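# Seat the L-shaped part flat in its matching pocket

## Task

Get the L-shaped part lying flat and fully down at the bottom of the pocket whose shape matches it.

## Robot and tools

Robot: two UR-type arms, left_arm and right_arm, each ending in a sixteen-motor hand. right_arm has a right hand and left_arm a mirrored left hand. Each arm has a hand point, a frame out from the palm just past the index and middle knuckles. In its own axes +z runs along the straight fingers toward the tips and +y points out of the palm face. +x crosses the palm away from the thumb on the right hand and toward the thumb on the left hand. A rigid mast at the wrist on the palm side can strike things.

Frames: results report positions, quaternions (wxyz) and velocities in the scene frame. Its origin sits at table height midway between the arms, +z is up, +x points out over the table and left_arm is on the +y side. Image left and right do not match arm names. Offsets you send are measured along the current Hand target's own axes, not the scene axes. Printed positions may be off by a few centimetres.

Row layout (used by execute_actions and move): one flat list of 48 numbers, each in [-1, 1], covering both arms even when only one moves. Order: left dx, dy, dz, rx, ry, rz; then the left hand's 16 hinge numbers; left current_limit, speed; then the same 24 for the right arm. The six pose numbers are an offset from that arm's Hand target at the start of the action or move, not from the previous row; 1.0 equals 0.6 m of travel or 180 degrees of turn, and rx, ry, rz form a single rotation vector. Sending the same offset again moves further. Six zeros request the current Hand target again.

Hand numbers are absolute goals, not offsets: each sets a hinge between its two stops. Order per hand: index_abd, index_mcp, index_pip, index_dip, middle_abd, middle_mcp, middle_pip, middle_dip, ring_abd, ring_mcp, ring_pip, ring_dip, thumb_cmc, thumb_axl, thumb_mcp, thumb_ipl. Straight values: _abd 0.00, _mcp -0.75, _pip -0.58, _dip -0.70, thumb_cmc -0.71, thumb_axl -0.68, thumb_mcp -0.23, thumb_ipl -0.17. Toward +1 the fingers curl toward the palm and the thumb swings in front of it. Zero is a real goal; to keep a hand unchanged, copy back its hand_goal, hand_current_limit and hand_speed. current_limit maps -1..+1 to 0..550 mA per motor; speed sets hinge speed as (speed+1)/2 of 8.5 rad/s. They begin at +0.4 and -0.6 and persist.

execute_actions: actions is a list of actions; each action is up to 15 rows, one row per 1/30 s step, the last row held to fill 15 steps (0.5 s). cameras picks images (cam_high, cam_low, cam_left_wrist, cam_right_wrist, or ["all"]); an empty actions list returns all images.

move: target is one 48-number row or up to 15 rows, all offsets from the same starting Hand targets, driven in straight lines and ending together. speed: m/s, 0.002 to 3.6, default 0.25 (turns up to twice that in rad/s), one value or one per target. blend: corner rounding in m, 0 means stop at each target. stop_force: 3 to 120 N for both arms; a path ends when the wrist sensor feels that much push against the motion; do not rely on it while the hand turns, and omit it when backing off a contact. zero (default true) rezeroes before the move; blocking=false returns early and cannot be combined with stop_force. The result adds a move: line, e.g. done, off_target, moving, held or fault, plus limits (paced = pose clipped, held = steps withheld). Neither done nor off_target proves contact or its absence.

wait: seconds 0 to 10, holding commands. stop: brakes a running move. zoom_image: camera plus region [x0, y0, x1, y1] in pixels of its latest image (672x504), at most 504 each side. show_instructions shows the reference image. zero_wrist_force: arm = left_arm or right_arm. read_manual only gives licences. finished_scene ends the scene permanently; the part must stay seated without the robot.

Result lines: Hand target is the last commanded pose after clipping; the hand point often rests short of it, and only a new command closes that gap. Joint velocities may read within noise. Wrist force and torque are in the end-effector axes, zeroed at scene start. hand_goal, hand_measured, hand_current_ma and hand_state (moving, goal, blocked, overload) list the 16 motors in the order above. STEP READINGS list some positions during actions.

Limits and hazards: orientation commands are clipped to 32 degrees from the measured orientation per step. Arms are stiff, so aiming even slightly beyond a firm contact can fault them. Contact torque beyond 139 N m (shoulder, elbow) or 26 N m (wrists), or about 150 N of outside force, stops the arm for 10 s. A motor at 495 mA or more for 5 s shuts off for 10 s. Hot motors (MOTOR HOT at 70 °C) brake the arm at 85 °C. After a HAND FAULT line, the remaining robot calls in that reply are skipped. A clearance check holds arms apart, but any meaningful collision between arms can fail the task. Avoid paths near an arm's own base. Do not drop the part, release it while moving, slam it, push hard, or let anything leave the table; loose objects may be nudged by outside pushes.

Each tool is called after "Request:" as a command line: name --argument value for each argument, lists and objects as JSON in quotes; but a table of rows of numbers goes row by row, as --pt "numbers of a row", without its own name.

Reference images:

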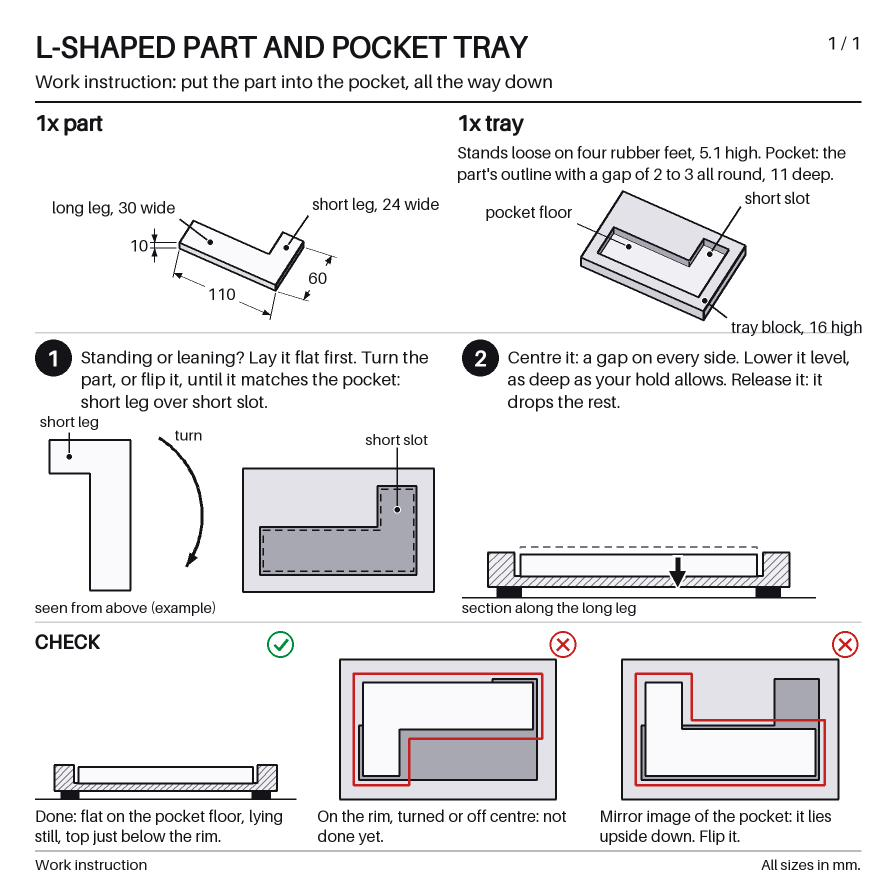

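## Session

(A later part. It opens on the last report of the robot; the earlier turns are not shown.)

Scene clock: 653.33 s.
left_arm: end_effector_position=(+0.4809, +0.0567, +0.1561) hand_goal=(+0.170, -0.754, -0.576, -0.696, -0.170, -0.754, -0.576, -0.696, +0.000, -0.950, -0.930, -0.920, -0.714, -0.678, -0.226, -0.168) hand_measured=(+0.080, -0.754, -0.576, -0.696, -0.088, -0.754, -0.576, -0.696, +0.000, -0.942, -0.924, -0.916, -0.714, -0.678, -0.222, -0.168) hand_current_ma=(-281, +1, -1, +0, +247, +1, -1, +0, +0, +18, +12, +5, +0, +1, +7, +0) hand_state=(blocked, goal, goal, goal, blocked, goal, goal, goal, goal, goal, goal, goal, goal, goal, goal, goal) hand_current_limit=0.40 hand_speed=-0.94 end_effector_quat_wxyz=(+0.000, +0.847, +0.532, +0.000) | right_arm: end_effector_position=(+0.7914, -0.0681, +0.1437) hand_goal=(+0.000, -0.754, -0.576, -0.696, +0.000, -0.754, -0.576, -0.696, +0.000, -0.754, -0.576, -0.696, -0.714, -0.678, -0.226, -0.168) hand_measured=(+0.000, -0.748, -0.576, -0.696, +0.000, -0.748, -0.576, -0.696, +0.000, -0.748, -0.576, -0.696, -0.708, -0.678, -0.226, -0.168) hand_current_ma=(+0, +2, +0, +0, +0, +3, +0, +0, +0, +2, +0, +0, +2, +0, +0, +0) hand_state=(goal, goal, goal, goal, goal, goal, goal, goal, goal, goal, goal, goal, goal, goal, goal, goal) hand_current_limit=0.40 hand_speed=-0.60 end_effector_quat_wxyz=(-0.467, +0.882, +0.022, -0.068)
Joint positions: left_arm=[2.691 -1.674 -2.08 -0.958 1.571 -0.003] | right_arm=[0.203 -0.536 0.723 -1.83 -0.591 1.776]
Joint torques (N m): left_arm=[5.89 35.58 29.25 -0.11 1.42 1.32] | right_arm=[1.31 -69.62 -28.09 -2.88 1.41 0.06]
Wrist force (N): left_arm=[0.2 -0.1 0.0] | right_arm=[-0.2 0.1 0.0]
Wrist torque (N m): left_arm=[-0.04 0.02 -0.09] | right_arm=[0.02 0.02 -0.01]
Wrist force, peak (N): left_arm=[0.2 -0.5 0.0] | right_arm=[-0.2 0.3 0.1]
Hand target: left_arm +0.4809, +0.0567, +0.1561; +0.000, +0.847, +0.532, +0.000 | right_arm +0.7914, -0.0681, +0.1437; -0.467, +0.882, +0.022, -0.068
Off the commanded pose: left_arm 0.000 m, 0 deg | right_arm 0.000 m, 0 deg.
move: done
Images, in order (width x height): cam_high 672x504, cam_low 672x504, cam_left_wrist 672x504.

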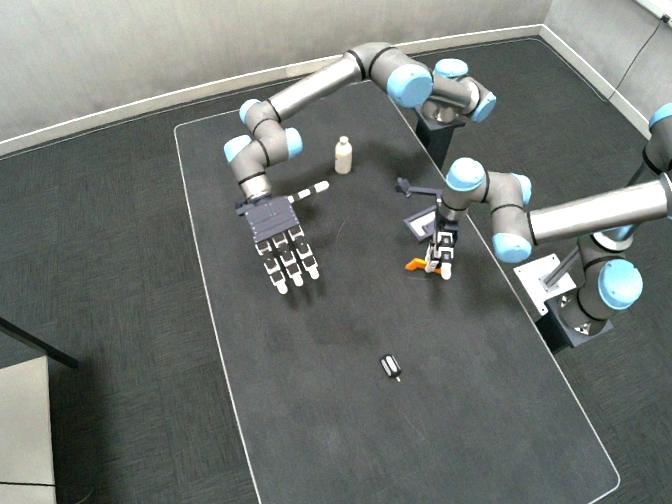

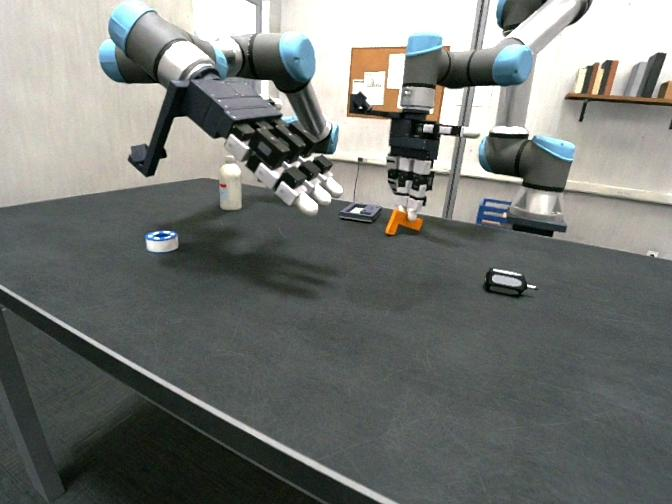

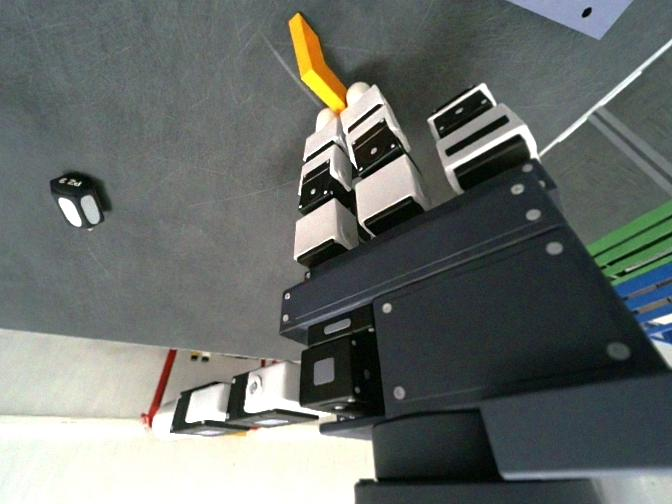

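Request:
move --target '[0,0,-0.0667,0,0,0, 0.17,-0.754,-0.576,-0.696, -0.17,-0.754,-0.576,-0.696, 0,-0.95,-0.93,-0.92, -0.714,-0.678,-0.226,-0.168, 0.4,-0.94, 0,0,0,0,0,0, 0,-0.754,-0.576,-0.696, 0,-0.754,-0.576,-0.696, 0,-0.754,-0.576,-0.696, -0.714,-0.678,-0.226,-0.168, 0.4,-0.6]' --speed 0.08 --cameras '["cam_high","cam_low","cam_left_wrist"]'

Request:
zoom_image --camera "cam_low" --region '[370, 160, 440, 240]'

Request:
zoom_image --camera "cam_left_wrist" --region '[260, 0, 420, 140]'

Scene clock: 681.60 s.
left_arm: end_effector_position=(+0.4809, +0.0567, +0.1962) hand_goal=(+0.170, -0.754, -0.576, -0.696, -0.170, -0.754, -0.576, -0.696, +0.000, -0.950, -0.930, -0.920, -0.714, -0.678, -0.226, -0.168) hand_measured=(+0.080, -0.754, -0.576, -0.696, -0.088, -0.752, -0.576, -0.696, +0.000, -0.942, -0.924, -0.916, -0.714, -0.678, -0.222, -0.168) hand_current_ma=(-279, +1, -1, +0, +245, +2, -1, +0, +0, +18, +12, +5, +0, +1, +7, +0) hand_state=(blocked, goal, goal, goal, blocked, goal, goal, goal, goal, goal, goal, goal, goal, goal, goal, goal) hand_current_limit=0.40 hand_speed=-0.94 end_effector_quat_wxyz=(+0.000, +0.847, +0.532, +0.000) | right_arm: end_effector_position=(+0.7914, -0.0681, +0.1437) hand_goal=(+0.000, -0.754, -0.576, -0.696, +0.000, -0.754, -0.576, -0.696, +0.000, -0.754, -0.576, -0.696, -0.714, -0.678, -0.226, -0.168) hand_measured=(+0.000, -0.748, -0.576, -0.696, +0.000, -0.748, -0.576, -0.696, +0.000, -0.748, -0.576, -0.696, -0.708, -0.678, -0.226, -0.168) hand_current_ma=(+0, +2, +0, +0, +0, +3, +0, +0, +0, +2, +0, +0, +2, +0, +0, +0) hand_state=(goal, goal, goal, goal, goal, goal, goal, goal, goal, goal, goal, goal, goal, goal, goal, goal) hand_current_limit=0.40 hand_speed=-0.60 end_effector_quat_wxyz=(-0.467, +0.882, +0.022, -0.068)
Joint positions: left_arm=[2.691 -1.618 -2.022 -1.073 1.571 -0.003] | right_arm=[0.203 -0.536 0.723 -1.83 -0.591 1.776]
Joint torques (N m): left_arm=[-6.09 15.28 12.45 4.49 1.26 -1.74] | right_arm=[1.75 -69.23 -28.86 -3.01 1.68 0.01]
Wrist force (N): left_arm=[0.0 -0.3 0.3] | right_arm=[0.0 0.1 0.1]
Wrist torque (N m): left_arm=[-0.08 0.05 -0.10] | right_arm=[0.02 0.00 0.01]
Wrist force, peak (N): left_arm=[0.1 -0.2 1.0] | right_arm=[0.1 0.2 0.3]
Hand target: left_arm +0.4809, +0.0567, +0.1961; +0.000, +0.847, +0.532, +0.000 | right_arm +0.7914, -0.0681, +0.1437; -0.467, +0.882, +0.022, -0.068
Off the commanded pose: left_arm 0.000 m, 0 deg | right_arm 0.000 m, 0 deg.
move: done
Images, in order (width x height): cam_high 672x504, cam_low 672x504, cam_left_wrist 672x504.

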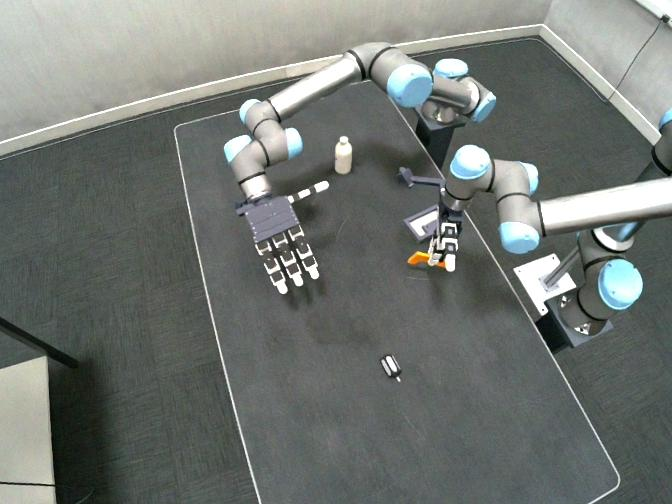

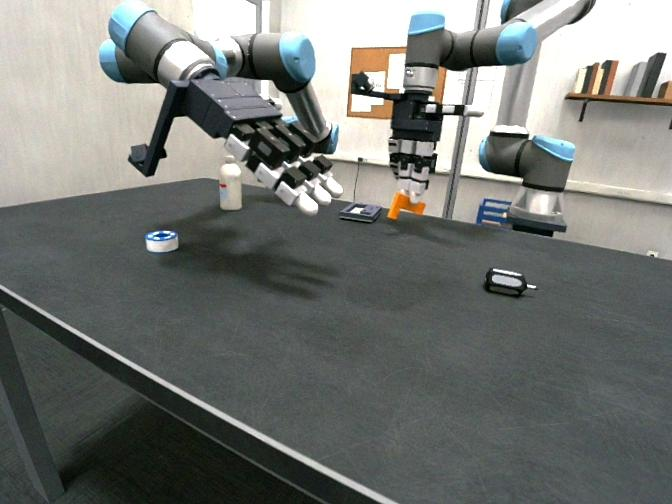

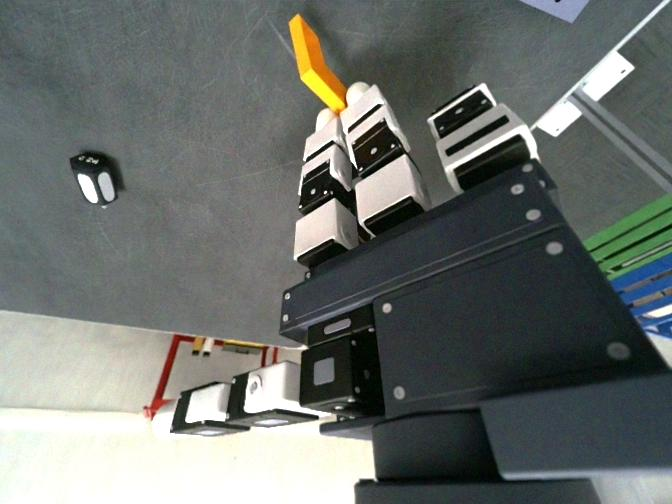

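Scaled by 6.300 from the camera's 672x504 image, which has a finer 960x720 frame.

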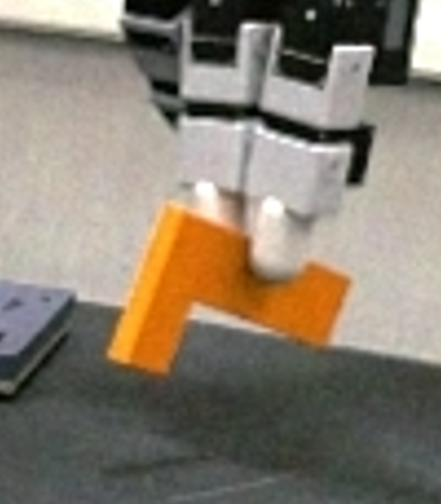

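Scaled by 3.150 from the camera's 672x504 image, which has a finer 960x720 frame.

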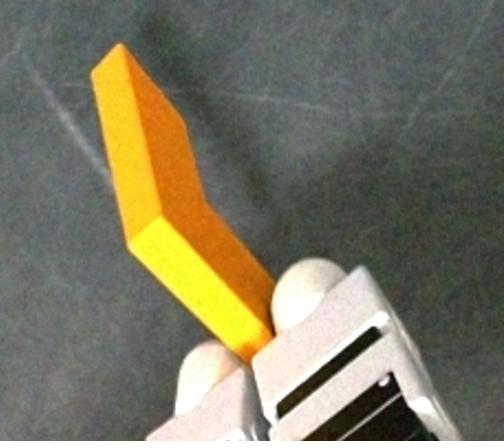

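Request:
move --target '[0.1833,0,0,0,0,0, 0.17,-0.754,-0.576,-0.696, -0.17,-0.754,-0.576,-0.696, 0,-0.95,-0.93,-0.92, -0.714,-0.678,-0.226,-0.168, 0.4,-0.94, 0,0,0,0,0,0, 0,-0.754,-0.576,-0.696, 0,-0.754,-0.576,-0.696, 0,-0.754,-0.576,-0.696, -0.714,-0.678,-0.226,-0.168, 0.4,-0.6]' --speed 0.2

Request:
move --target '[0,0,0.068,0,0,0, 0.17,-0.754,-0.576,-0.696, -0.17,-0.754,-0.576,-0.696, 0,-0.95,-0.93,-0.92, -0.714,-0.678,-0.226,-0.168, 0.4,-0.94, 0,0,0,0,0,0, 0,-0.754,-0.576,-0.696, 0,-0.754,-0.576,-0.696, 0,-0.754,-0.576,-0.696, -0.714,-0.678,-0.226,-0.168, 0.4,-0.6]' --speed 0.04 --stop_force 4 --cameras '["cam_high","cam_low","cam_left_wrist"]'

Request:
zoom_image --camera "cam_low" --region '[370, 160, 470, 260]'

Request:
zoom_image --camera "cam_left_wrist" --region '[260, 0, 420, 140]'

Scene clock: 701.97 s.
left_arm: end_effector_position=(+0.5286, +0.1557, +0.1962) hand_goal=(+0.170, -0.754, -0.576, -0.696, -0.170, -0.754, -0.576, -0.696, +0.000, -0.950, -0.930, -0.920, -0.714, -0.678, -0.226, -0.168) hand_measured=(+0.080, -0.754, -0.576, -0.696, -0.088, -0.752, -0.576, -0.696, +0.000, -0.942, -0.924, -0.916, -0.714, -0.678, -0.222, -0.168) hand_current_ma=(-279, +1, -1, +0, +245, +2, -1, +0, +0, +18, +12, +5, +0, +1, +7, +0) hand_state=(blocked, goal, goal, goal, blocked, goal, goal, goal, goal, goal, goal, goal, goal, goal, goal, goal) hand_current_limit=0.40 hand_speed=-0.94 end_effector_quat_wxyz=(+0.000, +0.847, +0.532, +0.000) | right_arm: end_effector_position=(+0.7914, -0.0681, +0.1437) hand_goal=(+0.000, -0.754, -0.576, -0.696, +0.000, -0.754, -0.576, -0.696, +0.000, -0.754, -0.576, -0.696, -0.714, -0.678, -0.226, -0.168) hand_measured=(+0.000, -0.748, -0.576, -0.696, +0.000, -0.748, -0.576, -0.696, +0.000, -0.748, -0.576, -0.696, -0.708, -0.678, -0.226, -0.168) hand_current_ma=(+0, +2, +0, +0, +0, +3, +0, +0, +0, +2, +0, +0, +2, +0, +0, +0) hand_state=(goal, goal, goal, goal, goal, goal, goal, goal, goal, goal, goal, goal, goal, goal, goal, goal) hand_current_limit=0.40 hand_speed=-0.60 end_effector_quat_wxyz=(-0.467, +0.882, +0.022, -0.068)
Joint positions: left_arm=[2.931 -1.573 -2.068 -1.071 1.571 0.237] | right_arm=[0.203 -0.536 0.723 -1.83 -0.591 1.776]
Joint torques (N m): left_arm=[6.52 13.03 30.51 4.77 -0.36 0.98] | right_arm=[2.61 -70.35 -29.32 -2.93 1.93 -0.15]
Wrist force (N): left_arm=[0.1 0.0 0.0] | right_arm=[0.0 0.1 -0.1]
Wrist torque (N m): left_arm=[-0.03 0.03 0.03] | right_arm=[0.02 0.00 0.00]
Wrist force, peak (N): left_arm=[2.0 0.0 0.2] | right_arm=[-0.2 0.1 0.3]
Hand target: left_arm +0.5286, +0.1557, +0.1961; +0.000, +0.847, +0.532, +0.000 | right_arm +0.7914, -0.0681, +0.1437; -0.467, +0.882, +0.022, -0.068
Off the commanded pose: left_arm 0.000 m, 0 deg | right_arm 0.000 m, 0 deg.
move: done

Scene clock: 704.07 s.
left_arm: end_effector_position=(+0.5286, +0.1558, +0.1553) hand_goal=(+0.170, -0.754, -0.576, -0.696, -0.170, -0.754, -0.576, -0.696, +0.000, -0.950, -0.930, -0.920, -0.714, -0.678, -0.226, -0.168) hand_measured=(+0.080, -0.754, -0.576, -0.696, -0.088, -0.752, -0.576, -0.696, +0.000, -0.942, -0.924, -0.916, -0.714, -0.678, -0.222, -0.168) hand_current_ma=(-279, +1, -1, +0, +245, +2, -1, +0, +0, +18, +12, +5, +0, +1, +7, +0) hand_state=(blocked, goal, goal, goal, blocked, goal, goal, goal, goal, goal, goal, goal, goal, goal, goal, goal) hand_current_limit=0.40 hand_speed=-0.94 end_effector_quat_wxyz=(+0.000, +0.847, +0.532, +0.000) | right_arm: end_effector_position=(+0.7914, -0.0681, +0.1437) hand_goal=(+0.000, -0.754, -0.576, -0.696, +0.000, -0.754, -0.576, -0.696, +0.000, -0.754, -0.576, -0.696, -0.714, -0.678, -0.226, -0.168) hand_measured=(+0.000, -0.748, -0.576, -0.696, +0.000, -0.748, -0.576, -0.696, +0.000, -0.748, -0.576, -0.696, -0.708, -0.678, -0.226, -0.168) hand_current_ma=(+0, +2, +0, +0, +0, +3, +0, +0, +0, +2, +0, +0, +2, +0, +0, +0) hand_state=(goal, goal, goal, goal, goal, goal, goal, goal, goal, goal, goal, goal, goal, goal, goal, goal) hand_current_limit=0.40 hand_speed=-0.60 end_effector_quat_wxyz=(-0.467, +0.882, +0.022, -0.068)
Joint positions: left_arm=[2.932 -1.632 -2.129 -0.951 1.571 0.238] | right_arm=[0.203 -0.536 0.723 -1.83 -0.591 1.776]
Joint torques (N m): left_arm=[5.42 33 29.77 -0.01 1.76 1.28] | right_arm=[2.09 -70.19 -29.14 -3.13 1.66 -0.1]
Wrist force (N): left_arm=[0.3 -0.3 0.0] | right_arm=[-0.1 -0.1 0.2]
Wrist torque (N m): left_arm=[-0.07 -0.01 0.05] | right_arm=[-0.02 0.00 0.00]
Wrist force, peak (N): left_arm=[-0.1 -0.5 -3.0] | right_arm=[-0.2 0.0 0.3]
Hand target: left_arm +0.5286, +0.1558, +0.1553; +0.000, +0.847, +0.532, +0.000 | right_arm +0.7914, -0.0681, +0.1437; -0.467, +0.882, +0.022, -0.068
Off the commanded pose: left_arm 0.000 m, 0 deg | right_arm 0.000 m, 0 deg.
move: done
Images, in order (width x height): cam_high 672x504, cam_low 672x504, cam_left_wrist 672x504.

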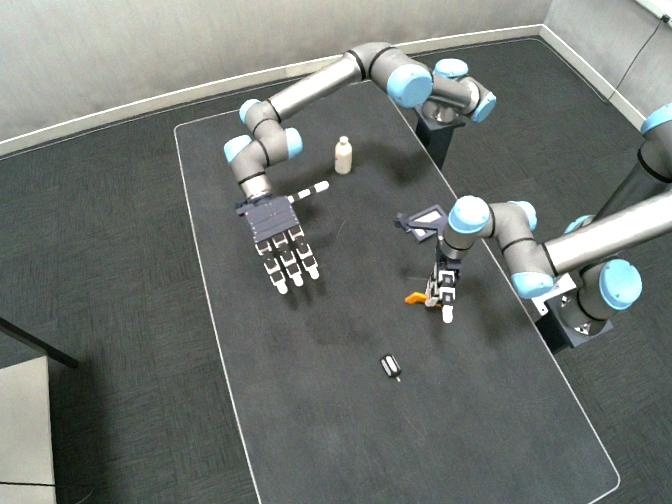

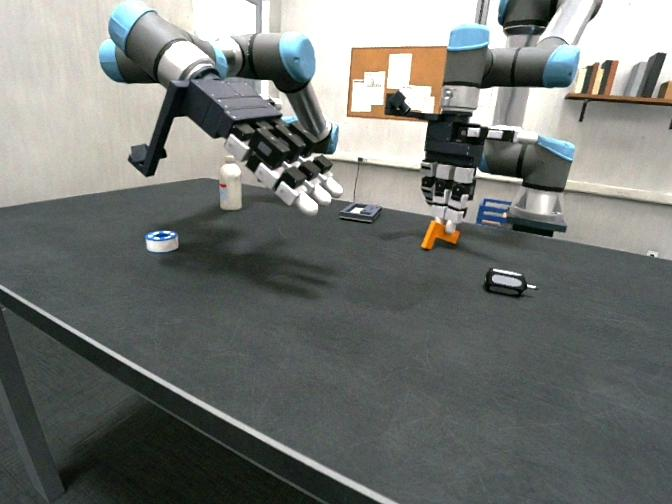

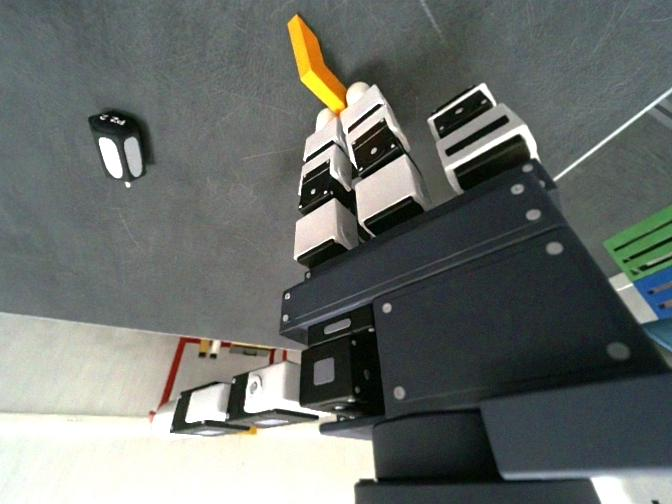

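Scaled by 5.040 from the camera's 672x504 image, which has a finer 960x720 frame.

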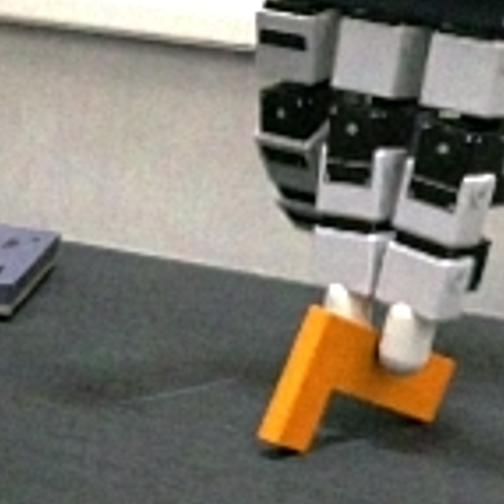

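Scaled by 3.150 from the camera's 672x504 image, which has a finer 960x720 frame.

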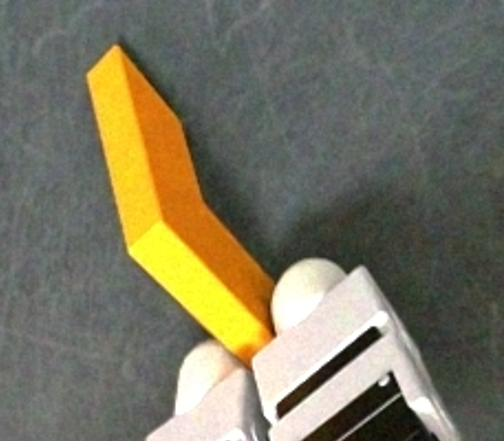

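Request:
move --target '[0,0,0,0,0,0, 0.05,-0.754,-0.576,-0.696, -0.04,-0.754,-0.576,-0.696, 0,-0.95,-0.93,-0.92, -0.714,-0.678,-0.226,-0.168, 0.4,-0.96, 0,0,0,0,0,0, 0,-0.754,-0.576,-0.696, 0,-0.754,-0.576,-0.696, 0,-0.754,-0.576,-0.696, -0.714,-0.678,-0.226,-0.168, 0.4,-0.6]' --cameras '["cam_low","cam_left_wrist"]'

Request:
zoom_image --camera "cam_low" --region '[370, 160, 470, 260]'

Request:
zoom_image --camera "cam_left_wrist" --region '[260, 0, 420, 140]'

Scene clock: 725.13 s.
left_arm: end_effector_position=(+0.5286, +0.1558, +0.1553) hand_goal=(+0.050, -0.754, -0.576, -0.696, -0.040, -0.754, -0.576, -0.696, +0.000, -0.950, -0.930, -0.920, -0.714, -0.678, -0.226, -0.168) hand_measured=(+0.054, -0.754, -0.576, -0.696, -0.042, -0.752, -0.576, -0.696, +0.000, -0.942, -0.924, -0.916, -0.714, -0.678, -0.222, -0.168) hand_current_ma=(+4, +1, -1, +0, -4, +2, -1, +0, +0, +18, +12, +5, +0, +1, +7, +0) hand_state=(goal, goal, goal, goal, goal, goal, goal, goal, goal, goal, goal, goal, goal, goal, goal, goal) hand_current_limit=0.40 hand_speed=-0.96 end_effector_quat_wxyz=(+0.000, +0.847, +0.532, +0.000) | right_arm: end_effector_position=(+0.7914, -0.0681, +0.1437) hand_goal=(+0.000, -0.754, -0.576, -0.696, +0.000, -0.754, -0.576, -0.696, +0.000, -0.754, -0.576, -0.696, -0.714, -0.678, -0.226, -0.168) hand_measured=(+0.000, -0.748, -0.576, -0.696, +0.000, -0.748, -0.576, -0.696, +0.000, -0.748, -0.576, -0.696, -0.708, -0.678, -0.226, -0.168) hand_current_ma=(+0, +2, +0, +0, +0, +3, +0, +0, +0, +2, +0, +0, +2, +0, +0, +0) hand_state=(goal, goal, goal, goal, goal, goal, goal, goal, goal, goal, goal, goal, goal, goal, goal, goal) hand_current_limit=0.40 hand_speed=-0.60 end_effector_quat_wxyz=(-0.467, +0.882, +0.022, -0.068)
Joint positions: left_arm=[2.932 -1.632 -2.129 -0.951 1.571 0.238] | right_arm=[0.203 -0.536 0.723 -1.83 -0.591 1.776]
Joint torques (N m): left_arm=[-2.61 33.89 29.4 0.47 1.64 -0.44] | right_arm=[2.08 -71.96 -29.62 -2.99 1.3 -0.35]
Wrist force (N): left_arm=[0.2 -0.1 -0.3] | right_arm=[0.0 -0.1 0.2]
Wrist torque (N m): left_arm=[-0.01 0.00 0.03] | right_arm=[-0.03 0.00 0.00]
Wrist force, peak (N): left_arm=[0.3 -0.3 0.2] | right_arm=[-0.3 -0.1 0.1]
Hand target: left_arm +0.5286, +0.1558, +0.1553; +0.000, +0.847, +0.532, +0.000 | right_arm +0.7914, -0.0681, +0.1437; -0.467, +0.882, +0.022, -0.068
Off the commanded pose: left_arm 0.000 m, 0 deg | right_arm 0.000 m, 0 deg.
move: done
Images, in order (width x height): cam_low 672x504, cam_left_wrist 672x504.

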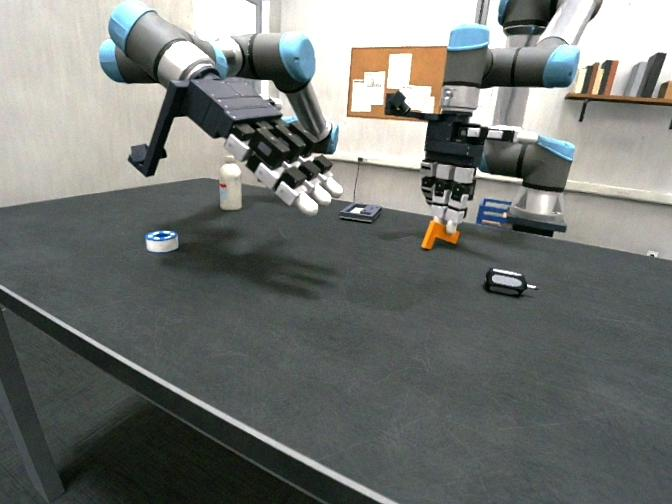

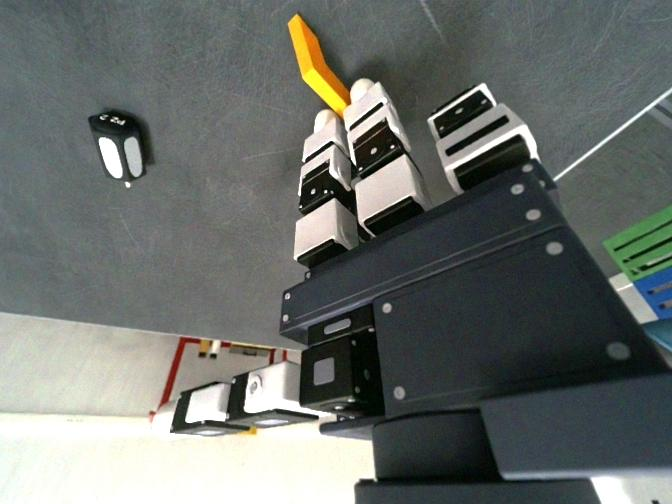

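Scaled by 5.040 from the camera's 672x504 image, which has a finer 960x720 frame.

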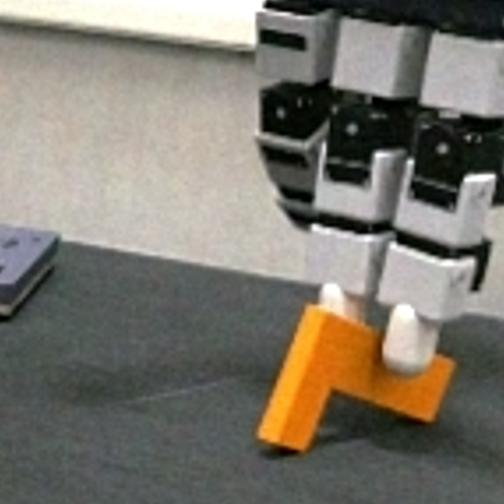

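Scaled by 3.150 from the camera's 672x504 image, which has a finer 960x720 frame.

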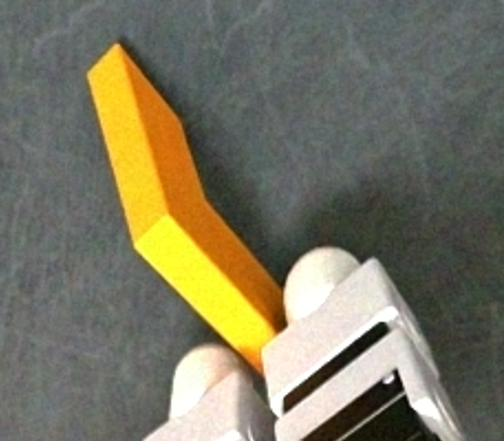

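Request:
move --target '[-0.03,0,0,0,0,0, 0.05,-0.754,-0.576,-0.696, -0.04,-0.754,-0.576,-0.696, 0,-0.95,-0.93,-0.92, -0.714,-0.678,-0.226,-0.168, 0.4,-0.96, 0,0,0,0,0,0, 0,-0.754,-0.576,-0.696, 0,-0.754,-0.576,-0.696, 0,-0.754,-0.576,-0.696, -0.714,-0.678,-0.226,-0.168, 0.4,-0.6]' --speed 0.025 --cameras '["cam_low","cam_left_wrist"]'

Request:
zoom_image --camera "cam_low" --region '[370, 160, 470, 260]'

Request:
zoom_image --camera "cam_left_wrist" --region '[260, 0, 420, 140]'

Scene clock: 732.87 s.
left_arm: end_effector_position=(+0.5208, +0.1395, +0.1553) hand_goal=(+0.050, -0.754, -0.576, -0.696, -0.040, -0.754, -0.576, -0.696, +0.000, -0.950, -0.930, -0.920, -0.714, -0.678, -0.226, -0.168) hand_measured=(+0.052, -0.754, -0.576, -0.696, -0.042, -0.752, -0.576, -0.696, +0.000, -0.942, -0.924, -0.916, -0.714, -0.678, -0.222, -0.168) hand_current_ma=(+4, +1, -1, +0, -3, +2, -1, +0, +0, +18, +12, +5, +0, +1, +7, +0) hand_state=(goal, goal, goal, goal, goal, goal, goal, goal, goal, goal, goal, goal, goal, goal, goal, goal) hand_current_limit=0.40 hand_speed=-0.96 end_effector_quat_wxyz=(+0.000, +0.847, +0.532, +0.000) | right_arm: end_effector_position=(+0.7914, -0.0681, +0.1437) hand_goal=(+0.000, -0.754, -0.576, -0.696, +0.000, -0.754, -0.576, -0.696, +0.000, -0.754, -0.576, -0.696, -0.714, -0.678, -0.226, -0.168) hand_measured=(+0.000, -0.748, -0.576, -0.696, +0.000, -0.748, -0.576, -0.696, +0.000, -0.748, -0.576, -0.696, -0.708, -0.678, -0.226, -0.168) hand_current_ma=(+0, +2, +0, +0, +0, +3, +0, +0, +0, +2, +0, +0, +2, +0, +0, +0) hand_state=(goal, goal, goal, goal, goal, goal, goal, goal, goal, goal, goal, goal, goal, goal, goal, goal) hand_current_limit=0.40 hand_speed=-0.60 end_effector_quat_wxyz=(-0.467, +0.882, +0.022, -0.068)
Joint positions: left_arm=[2.892 -1.635 -2.126 -0.951 1.571 0.198] | right_arm=[0.203 -0.536 0.723 -1.83 -0.591 1.776]
Joint torques (N m): left_arm=[8.29 16.53 26.64 -0.05 1.57 1.48] | right_arm=[2.36 -71.08 -29.51 -3.16 1.56 -0.17]
Wrist force (N): left_arm=[0.1 -0.1 0.0] | right_arm=[-0.1 0.0 -0.1]
Wrist torque (N m): left_arm=[-0.04 0.01 0.03] | right_arm=[0.01 0.02 -0.01]
Wrist force, peak (N): left_arm=[0.6 -0.1 -0.1] | right_arm=[-0.2 0.3 0.1]
Hand target: left_arm +0.5208, +0.1395, +0.1553; +0.000, +0.847, +0.532, +0.000 | right_arm +0.7914, -0.0681, +0.1437; -0.467, +0.882, +0.022, -0.068
Off the commanded pose: left_arm 0.000 m, 0 deg | right_arm 0.000 m, 0 deg.
move: done
Images, in order (width x height): cam_low 672x504, cam_left_wrist 672x504.

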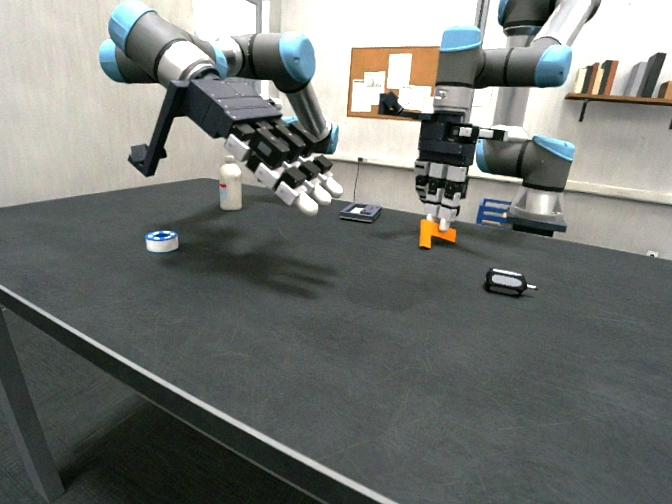

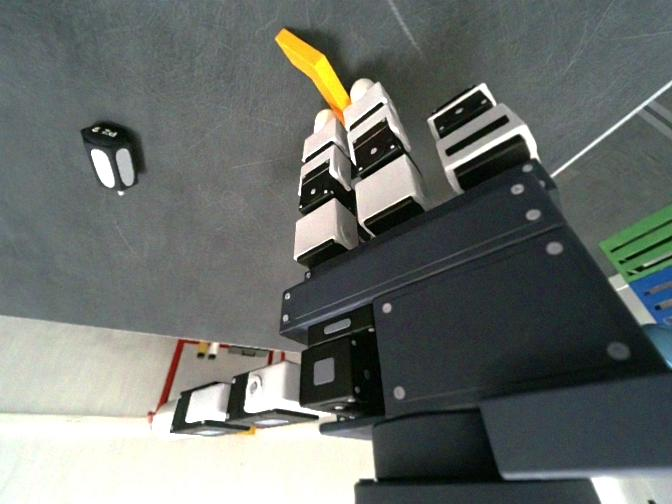

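Scaled by 5.040 from the camera's 672x504 image, which has a finer 960x720 frame.

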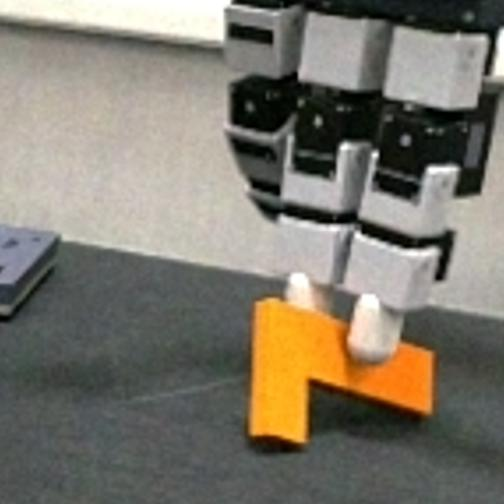

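Scaled by 3.150 from the camera's 672x504 image, which has a finer 960x720 frame.

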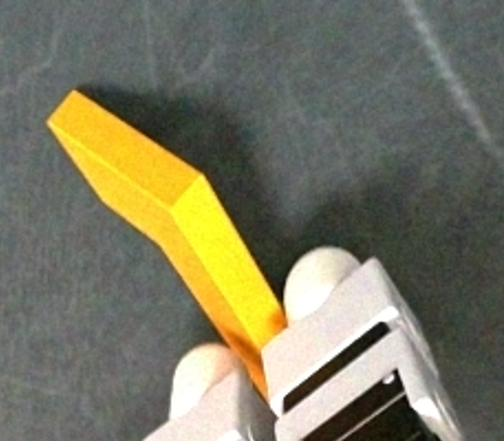

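Request:
move --target '[0,0,0,0,0,0, -0.1,-0.95,-0.93,-0.92, -0.04,-0.754,-0.576,-0.696, 0,-0.95,-0.93,-0.92, -0.714,-0.678,-0.226,-0.168, 0.4,-0.9, 0,0,0,0,0,0, 0,-0.754,-0.576,-0.696, 0,-0.754,-0.576,-0.696, 0,-0.754,-0.576,-0.696, -0.714,-0.678,-0.226,-0.168, 0.4,-0.6]'

Request:
move --target '[-0.05,0,0.0467,0,0,0, -0.1,-0.95,-0.93,-0.92, -0.04,-0.754,-0.576,-0.696, 0,-0.95,-0.93,-0.92, -0.714,-0.678,-0.226,-0.168, 0.4,-0.9, 0,0,0,0,0,0, 0,-0.754,-0.576,-0.696, 0,-0.754,-0.576,-0.696, 0,-0.754,-0.576,-0.696, -0.714,-0.678,-0.226,-0.168, 0.4,-0.6]' --speed 0.03 --stop_force 6 --cameras '["cam_low","cam_left_wrist"]'

Request:
zoom_image --camera "cam_low" --region '[370, 160, 470, 260]'

Request:
zoom_image --camera "cam_left_wrist" --region '[220, 0, 400, 160]'

Scene clock: 750.17 s.
left_arm: end_effector_position=(+0.5208, +0.1395, +0.1553) hand_goal=(-0.100, -0.950, -0.930, -0.920, -0.040, -0.754, -0.576, -0.696, +0.000, -0.950, -0.930, -0.920, -0.714, -0.678, -0.226, -0.168) hand_measured=(-0.096, -0.938, -0.924, -0.916, -0.042, -0.752, -0.576, -0.696, +0.000, -0.942, -0.924, -0.916, -0.714, -0.678, -0.222, -0.168) hand_current_ma=(+6, +29, +13, +6, -2, +2, -1, +0, +0, +18, +12, +5, +0, +1, +7, +0) hand_state=(goal, goal, goal, goal, goal, goal, goal, goal, goal, goal, goal, goal, goal, goal, goal, goal) hand_current_limit=0.40 hand_speed=-0.90 end_effector_quat_wxyz=(+0.000, +0.847, +0.532, +0.000) | right_arm: end_effector_position=(+0.7914, -0.0681, +0.1437) hand_goal=(+0.000, -0.754, -0.576, -0.696, +0.000, -0.754, -0.576, -0.696, +0.000, -0.754, -0.576, -0.696, -0.714, -0.678, -0.226, -0.168) hand_measured=(+0.000, -0.748, -0.576, -0.696, +0.000, -0.748, -0.576, -0.696, +0.000, -0.748, -0.576, -0.696, -0.708, -0.678, -0.226, -0.168) hand_current_ma=(+0, +2, +0, +0, +0, +3, +0, +0, +0, +2, +0, +0, +2, +0, +0, +0) hand_state=(goal, goal, goal, goal, goal, goal, goal, goal, goal, goal, goal, goal, goal, goal, goal, goal) hand_current_limit=0.40 hand_speed=-0.60 end_effector_quat_wxyz=(-0.467, +0.882, +0.022, -0.068)
Joint positions: left_arm=[2.892 -1.635 -2.126 -0.951 1.571 0.198] | right_arm=[0.203 -0.536 0.723 -1.83 -0.591 1.776]
Joint torques (N m): left_arm=[7.27 34.09 13.31 0.81 1.75 1.7] | right_arm=[2.63 -73.23 -29.71 -3.14 1.57 -0.01]
Wrist force (N): left_arm=[0.2 -0.3 -0.3] | right_arm=[-0.3 0.0 0.0]
Wrist torque (N m): left_arm=[-0.05 -0.02 0.01] | right_arm=[0.00 0.03 -0.02]
Wrist force, peak (N): left_arm=[0.0 -0.5 -0.3] | right_arm=[-0.1 0.4 0.1]
Hand target: left_arm +0.5208, +0.1395, +0.1553; +0.000, +0.847, +0.532, +0.000 | right_arm +0.7914, -0.0681, +0.1437; -0.467, +0.882, +0.022, -0.068
Off the commanded pose: left_arm 0.000 m, 0 deg | right_arm 0.000 m, 0 deg.
move: done

Scene clock: 752.70 s.
left_arm: end_effector_position=(+0.5078, +0.1125, +0.1273) hand_goal=(-0.100, -0.950, -0.930, -0.920, -0.040, -0.754, -0.576, -0.696, +0.000, -0.950, -0.930, -0.920, -0.714, -0.678, -0.226, -0.168) hand_measured=(-0.096, -0.938, -0.924, -0.916, -0.042, -0.752, -0.576, -0.696, +0.000, -0.942, -0.924, -0.916, -0.714, -0.678, -0.222, -0.168) hand_current_ma=(+6, +29, +13, +6, -2, +2, -1, +0, +0, +18, +12, +5, +0, +1, +7, +0) hand_state=(goal, goal, goal, goal, goal, goal, goal, goal, goal, goal, goal, goal, goal, goal, goal, goal) hand_current_limit=0.40 hand_speed=-0.90 end_effector_quat_wxyz=(+0.000, +0.847, +0.532, +0.000) | right_arm: end_effector_position=(+0.7914, -0.0681, +0.1437) hand_goal=(+0.000, -0.754, -0.576, -0.696, +0.000, -0.754, -0.576, -0.696, +0.000, -0.754, -0.576, -0.696, -0.714, -0.678, -0.226, -0.168) hand_measured=(+0.000, -0.748, -0.576, -0.696, +0.000, -0.748, -0.576, -0.696, +0.000, -0.748, -0.576, -0.696, -0.708, -0.678, -0.226, -0.168) hand_current_ma=(+0, +2, +0, +0, +0, +3, +0, +0, +0, +2, +0, +0, +2, +0, +0, +0) hand_state=(goal, goal, goal, goal, goal, goal, goal, goal, goal, goal, goal, goal, goal, goal, goal, goal) hand_current_limit=0.40 hand_speed=-0.60 end_effector_quat_wxyz=(-0.467, +0.882, +0.022, -0.068)
Joint positions: left_arm=[2.826 -1.691 -2.153 -0.868 1.571 0.132] | right_arm=[0.203 -0.536 0.723 -1.83 -0.591 1.776]
Joint torques (N m): left_arm=[7.44 35.01 29.06 -0.14 2.1 1.76] | right_arm=[2.23 -73.81 -29.27 -3.27 1.67 -0.09]
Wrist force (N): left_arm=[0.0 -0.1 -0.2] | right_arm=[0.0 0.2 0.1]
Wrist torque (N m): left_arm=[-0.04 0.05 -0.02] | right_arm=[0.01 0.00 0.01]
Wrist force, peak (N): left_arm=[0.5 -0.1 -0.4] | right_arm=[-0.3 0.1 0.2]
Hand target: left_arm +0.5078, +0.1125, +0.1273; +0.000, +0.847, +0.532, +0.000 | right_arm +0.7914, -0.0681, +0.1437; -0.467, +0.882, +0.022, -0.068
Off the commanded pose: left_arm 0.000 m, 0 deg | right_arm 0.000 m, 0 deg.
move: done
Images, in order (width x height): cam_low 672x504, cam_left_wrist 672x504.

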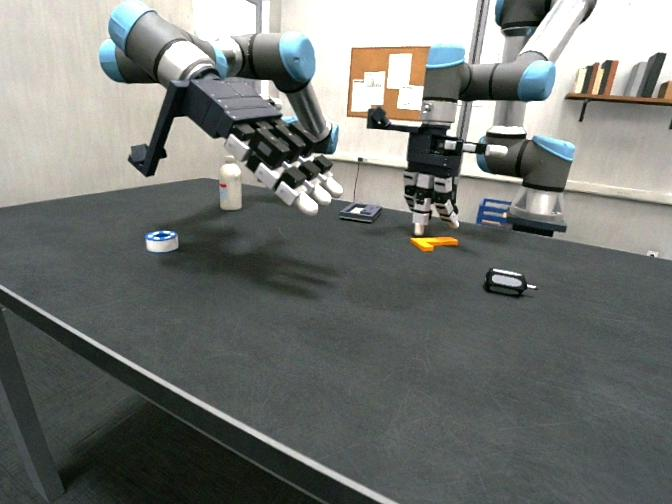

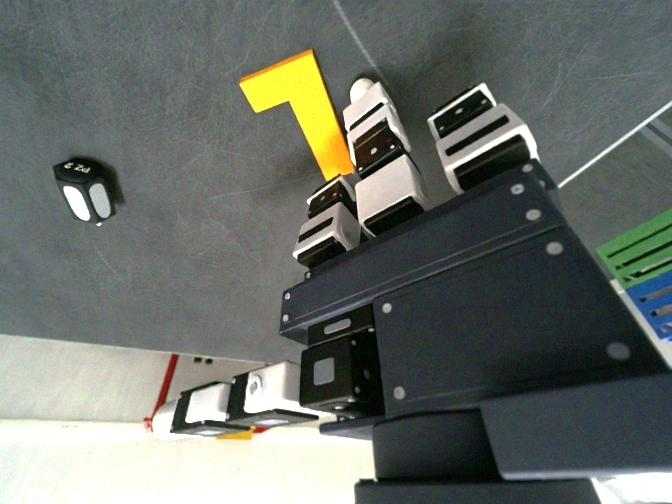

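Scaled by 5.040 from the camera's 672x504 image, which has a finer 960x720 frame.

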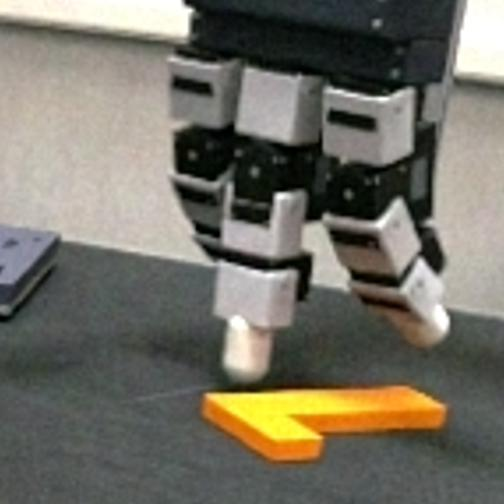

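Scaled by 2.800 from the camera's 672x504 image, which has a finer 960x720 frame.

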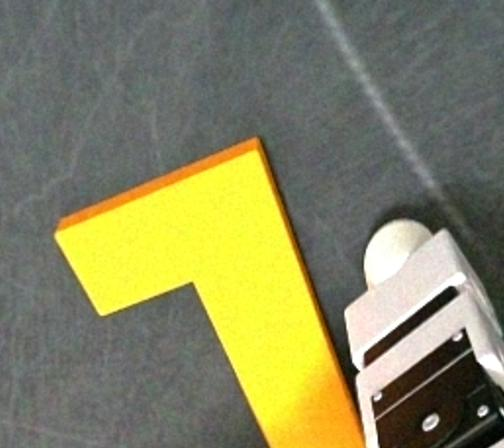

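Request:
move --pt "0 0 -0.0667 0 0 0 -0.1 -0.95 -0.93 -0.92 -0.04 -0.754 -0.576 -0.696 0 -0.95 -0.93 -0.92 -0.714 -0.678 -0.226 -0.168 0.4 -0.9 0 0 0 0 0 0 0 -0.754 -0.576 -0.696 0 -0.754 -0.576 -0.696 0 -0.754 -0.576 -0.696 -0.714 -0.678 -0.226 -0.168 0.4 -0.6" --pt "0.0021 -0.0075 -0.0633 0 0 0.1028 -0.083 -0.754 -0.576 -0.696 0.083 -0.754 -0.576 -0.696 0 -0.95 -0.93 -0.92 -0.714 -0.678 -0.226 -0.168 0.4 -0.8 0 0 0 0 0 0 0 -0.754 -0.576 -0.696 0 -0.754 -0.576 -0.696 0 -0.754 -0.576 -0.696 -0.714 -0.678 -0.226 -0.168 0.4 -0.6" --speed 0.2 --blend '[0.01,0]' --cameras '["cam_high","cam_low","cam_left_wrist"]'

Request:
zoom_image --camera "cam_left_wrist" --region '[220, 0, 400, 160]'

Request:
zoom_image --camera "cam_low" --region '[370, 160, 470, 260]'

Request:
zoom_image --camera "cam_high" --region '[380, 190, 480, 320]'

Scene clock: 817.80 s.
left_arm: end_effector_position=(+0.5043, +0.1156, +0.1653) hand_goal=(-0.084, -0.754, -0.576, -0.696, +0.082, -0.754, -0.576, -0.696, +0.000, -0.950, -0.930, -0.920, -0.714, -0.678, -0.226, -0.168) hand_measured=(-0.086, -0.754, -0.578, -0.700, +0.078, -0.752, -0.576, -0.696, +0.000, -0.942, -0.924, -0.916, -0.714, -0.678, -0.222, -0.168) hand_current_ma=(-4, -1, -4, -5, -5, +2, -1, +0, +0, +18, +12, +5, +0, +1, +7, +0) hand_state=(goal, goal, goal, goal, goal, goal, goal, goal, goal, goal, goal, goal, goal, goal, goal, goal) hand_current_limit=0.40 hand_speed=-0.80 end_effector_quat_wxyz=(+0.000, +0.921, +0.389, +0.000) | right_arm: end_effector_position=(+0.7914, -0.0681, +0.1437) hand_goal=(+0.000, -0.754, -0.576, -0.696, +0.000, -0.754, -0.576, -0.696, +0.000, -0.754, -0.576, -0.696, -0.714, -0.678, -0.226, -0.168) hand_measured=(+0.000, -0.748, -0.576, -0.696, +0.000, -0.748, -0.576, -0.696, +0.000, -0.748, -0.576, -0.696, -0.708, -0.678, -0.226, -0.168) hand_current_ma=(+0, +2, +0, +0, +0, +3, +0, +0, +0, +2, +0, +0, +2, +0, +0, +0) hand_state=(goal, goal, goal, goal, goal, goal, goal, goal, goal, goal, goal, goal, goal, goal, goal, goal) hand_current_limit=0.40 hand_speed=-0.60 end_effector_quat_wxyz=(-0.467, +0.882, +0.022, -0.068)
Joint positions: left_arm=[2.894 -1.602 -2.13 -0.98 1.571 0.523] | right_arm=[0.203 -0.536 0.723 -1.83 -0.591 1.776]
Joint torques (N m): left_arm=[-5.96 13.25 29.82 0.8 0.56 1.75] | right_arm=[2.02 -72.27 -30.5 -3.43 1.72 -0.05]
Wrist force (N): left_arm=[0.2 0.0 0.0] | right_arm=[0.0 0.1 0.1]
Wrist torque (N m): left_arm=[-0.02 0.01 0.03] | right_arm=[0.01 0.01 0.00]
Wrist force, peak (N): left_arm=[0.0 -0.2 -2.1] | right_arm=[0.0 0.4 0.2]
Hand target: left_arm +0.5043, +0.1156, +0.1653; +0.000, +0.921, +0.389, +0.000 | right_arm +0.7914, -0.0681, +0.1437; -0.467, +0.882, +0.022, -0.068
Off the commanded pose: left_arm 0.000 m, 0 deg | right_arm 0.000 m, 0 deg.
move: done
Images, in order (width x height): cam_high 672x504, cam_low 672x504, cam_left_wrist 672x504.

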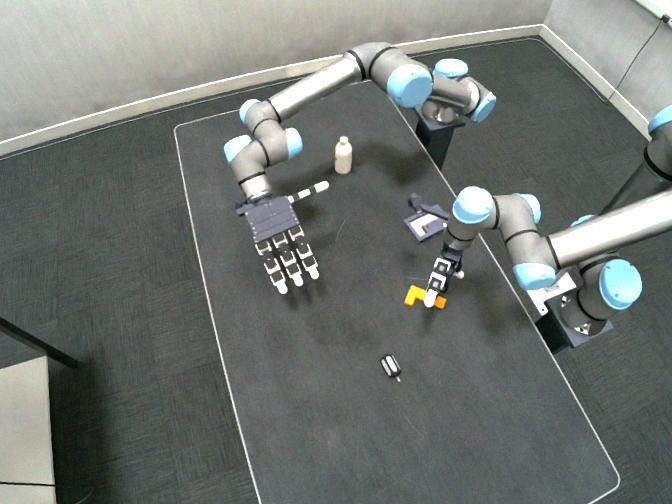

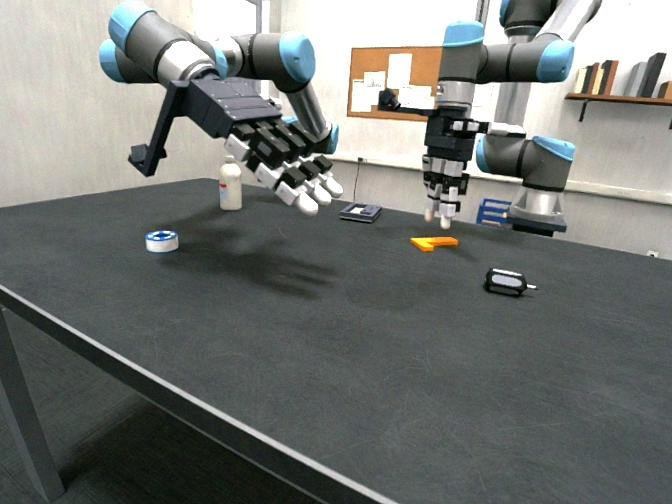

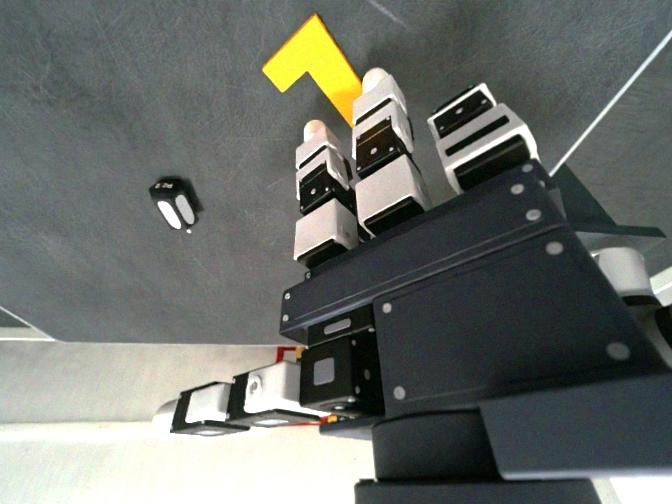

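Scaled by 2.800 from the camera's 672x504 image, which has a finer 960x720 frame.

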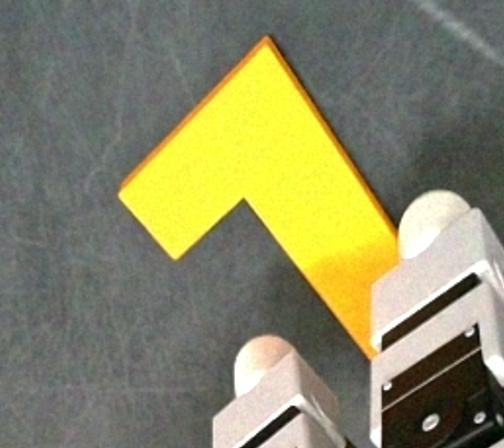

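Scaled by 5.040 from the camera's 672x504 image, which has a finer 960x720 frame.

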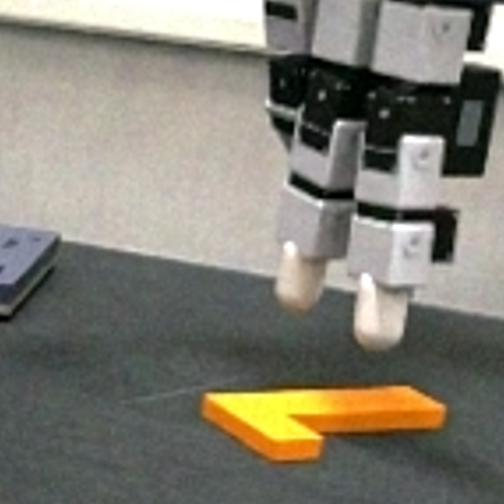

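Scaled by 3.877 from the camera's 672x504 image, which has a finer 960x720 frame.

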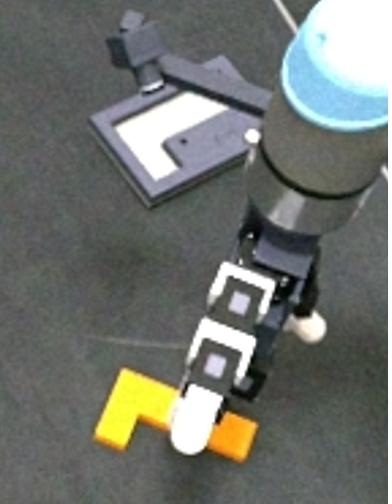

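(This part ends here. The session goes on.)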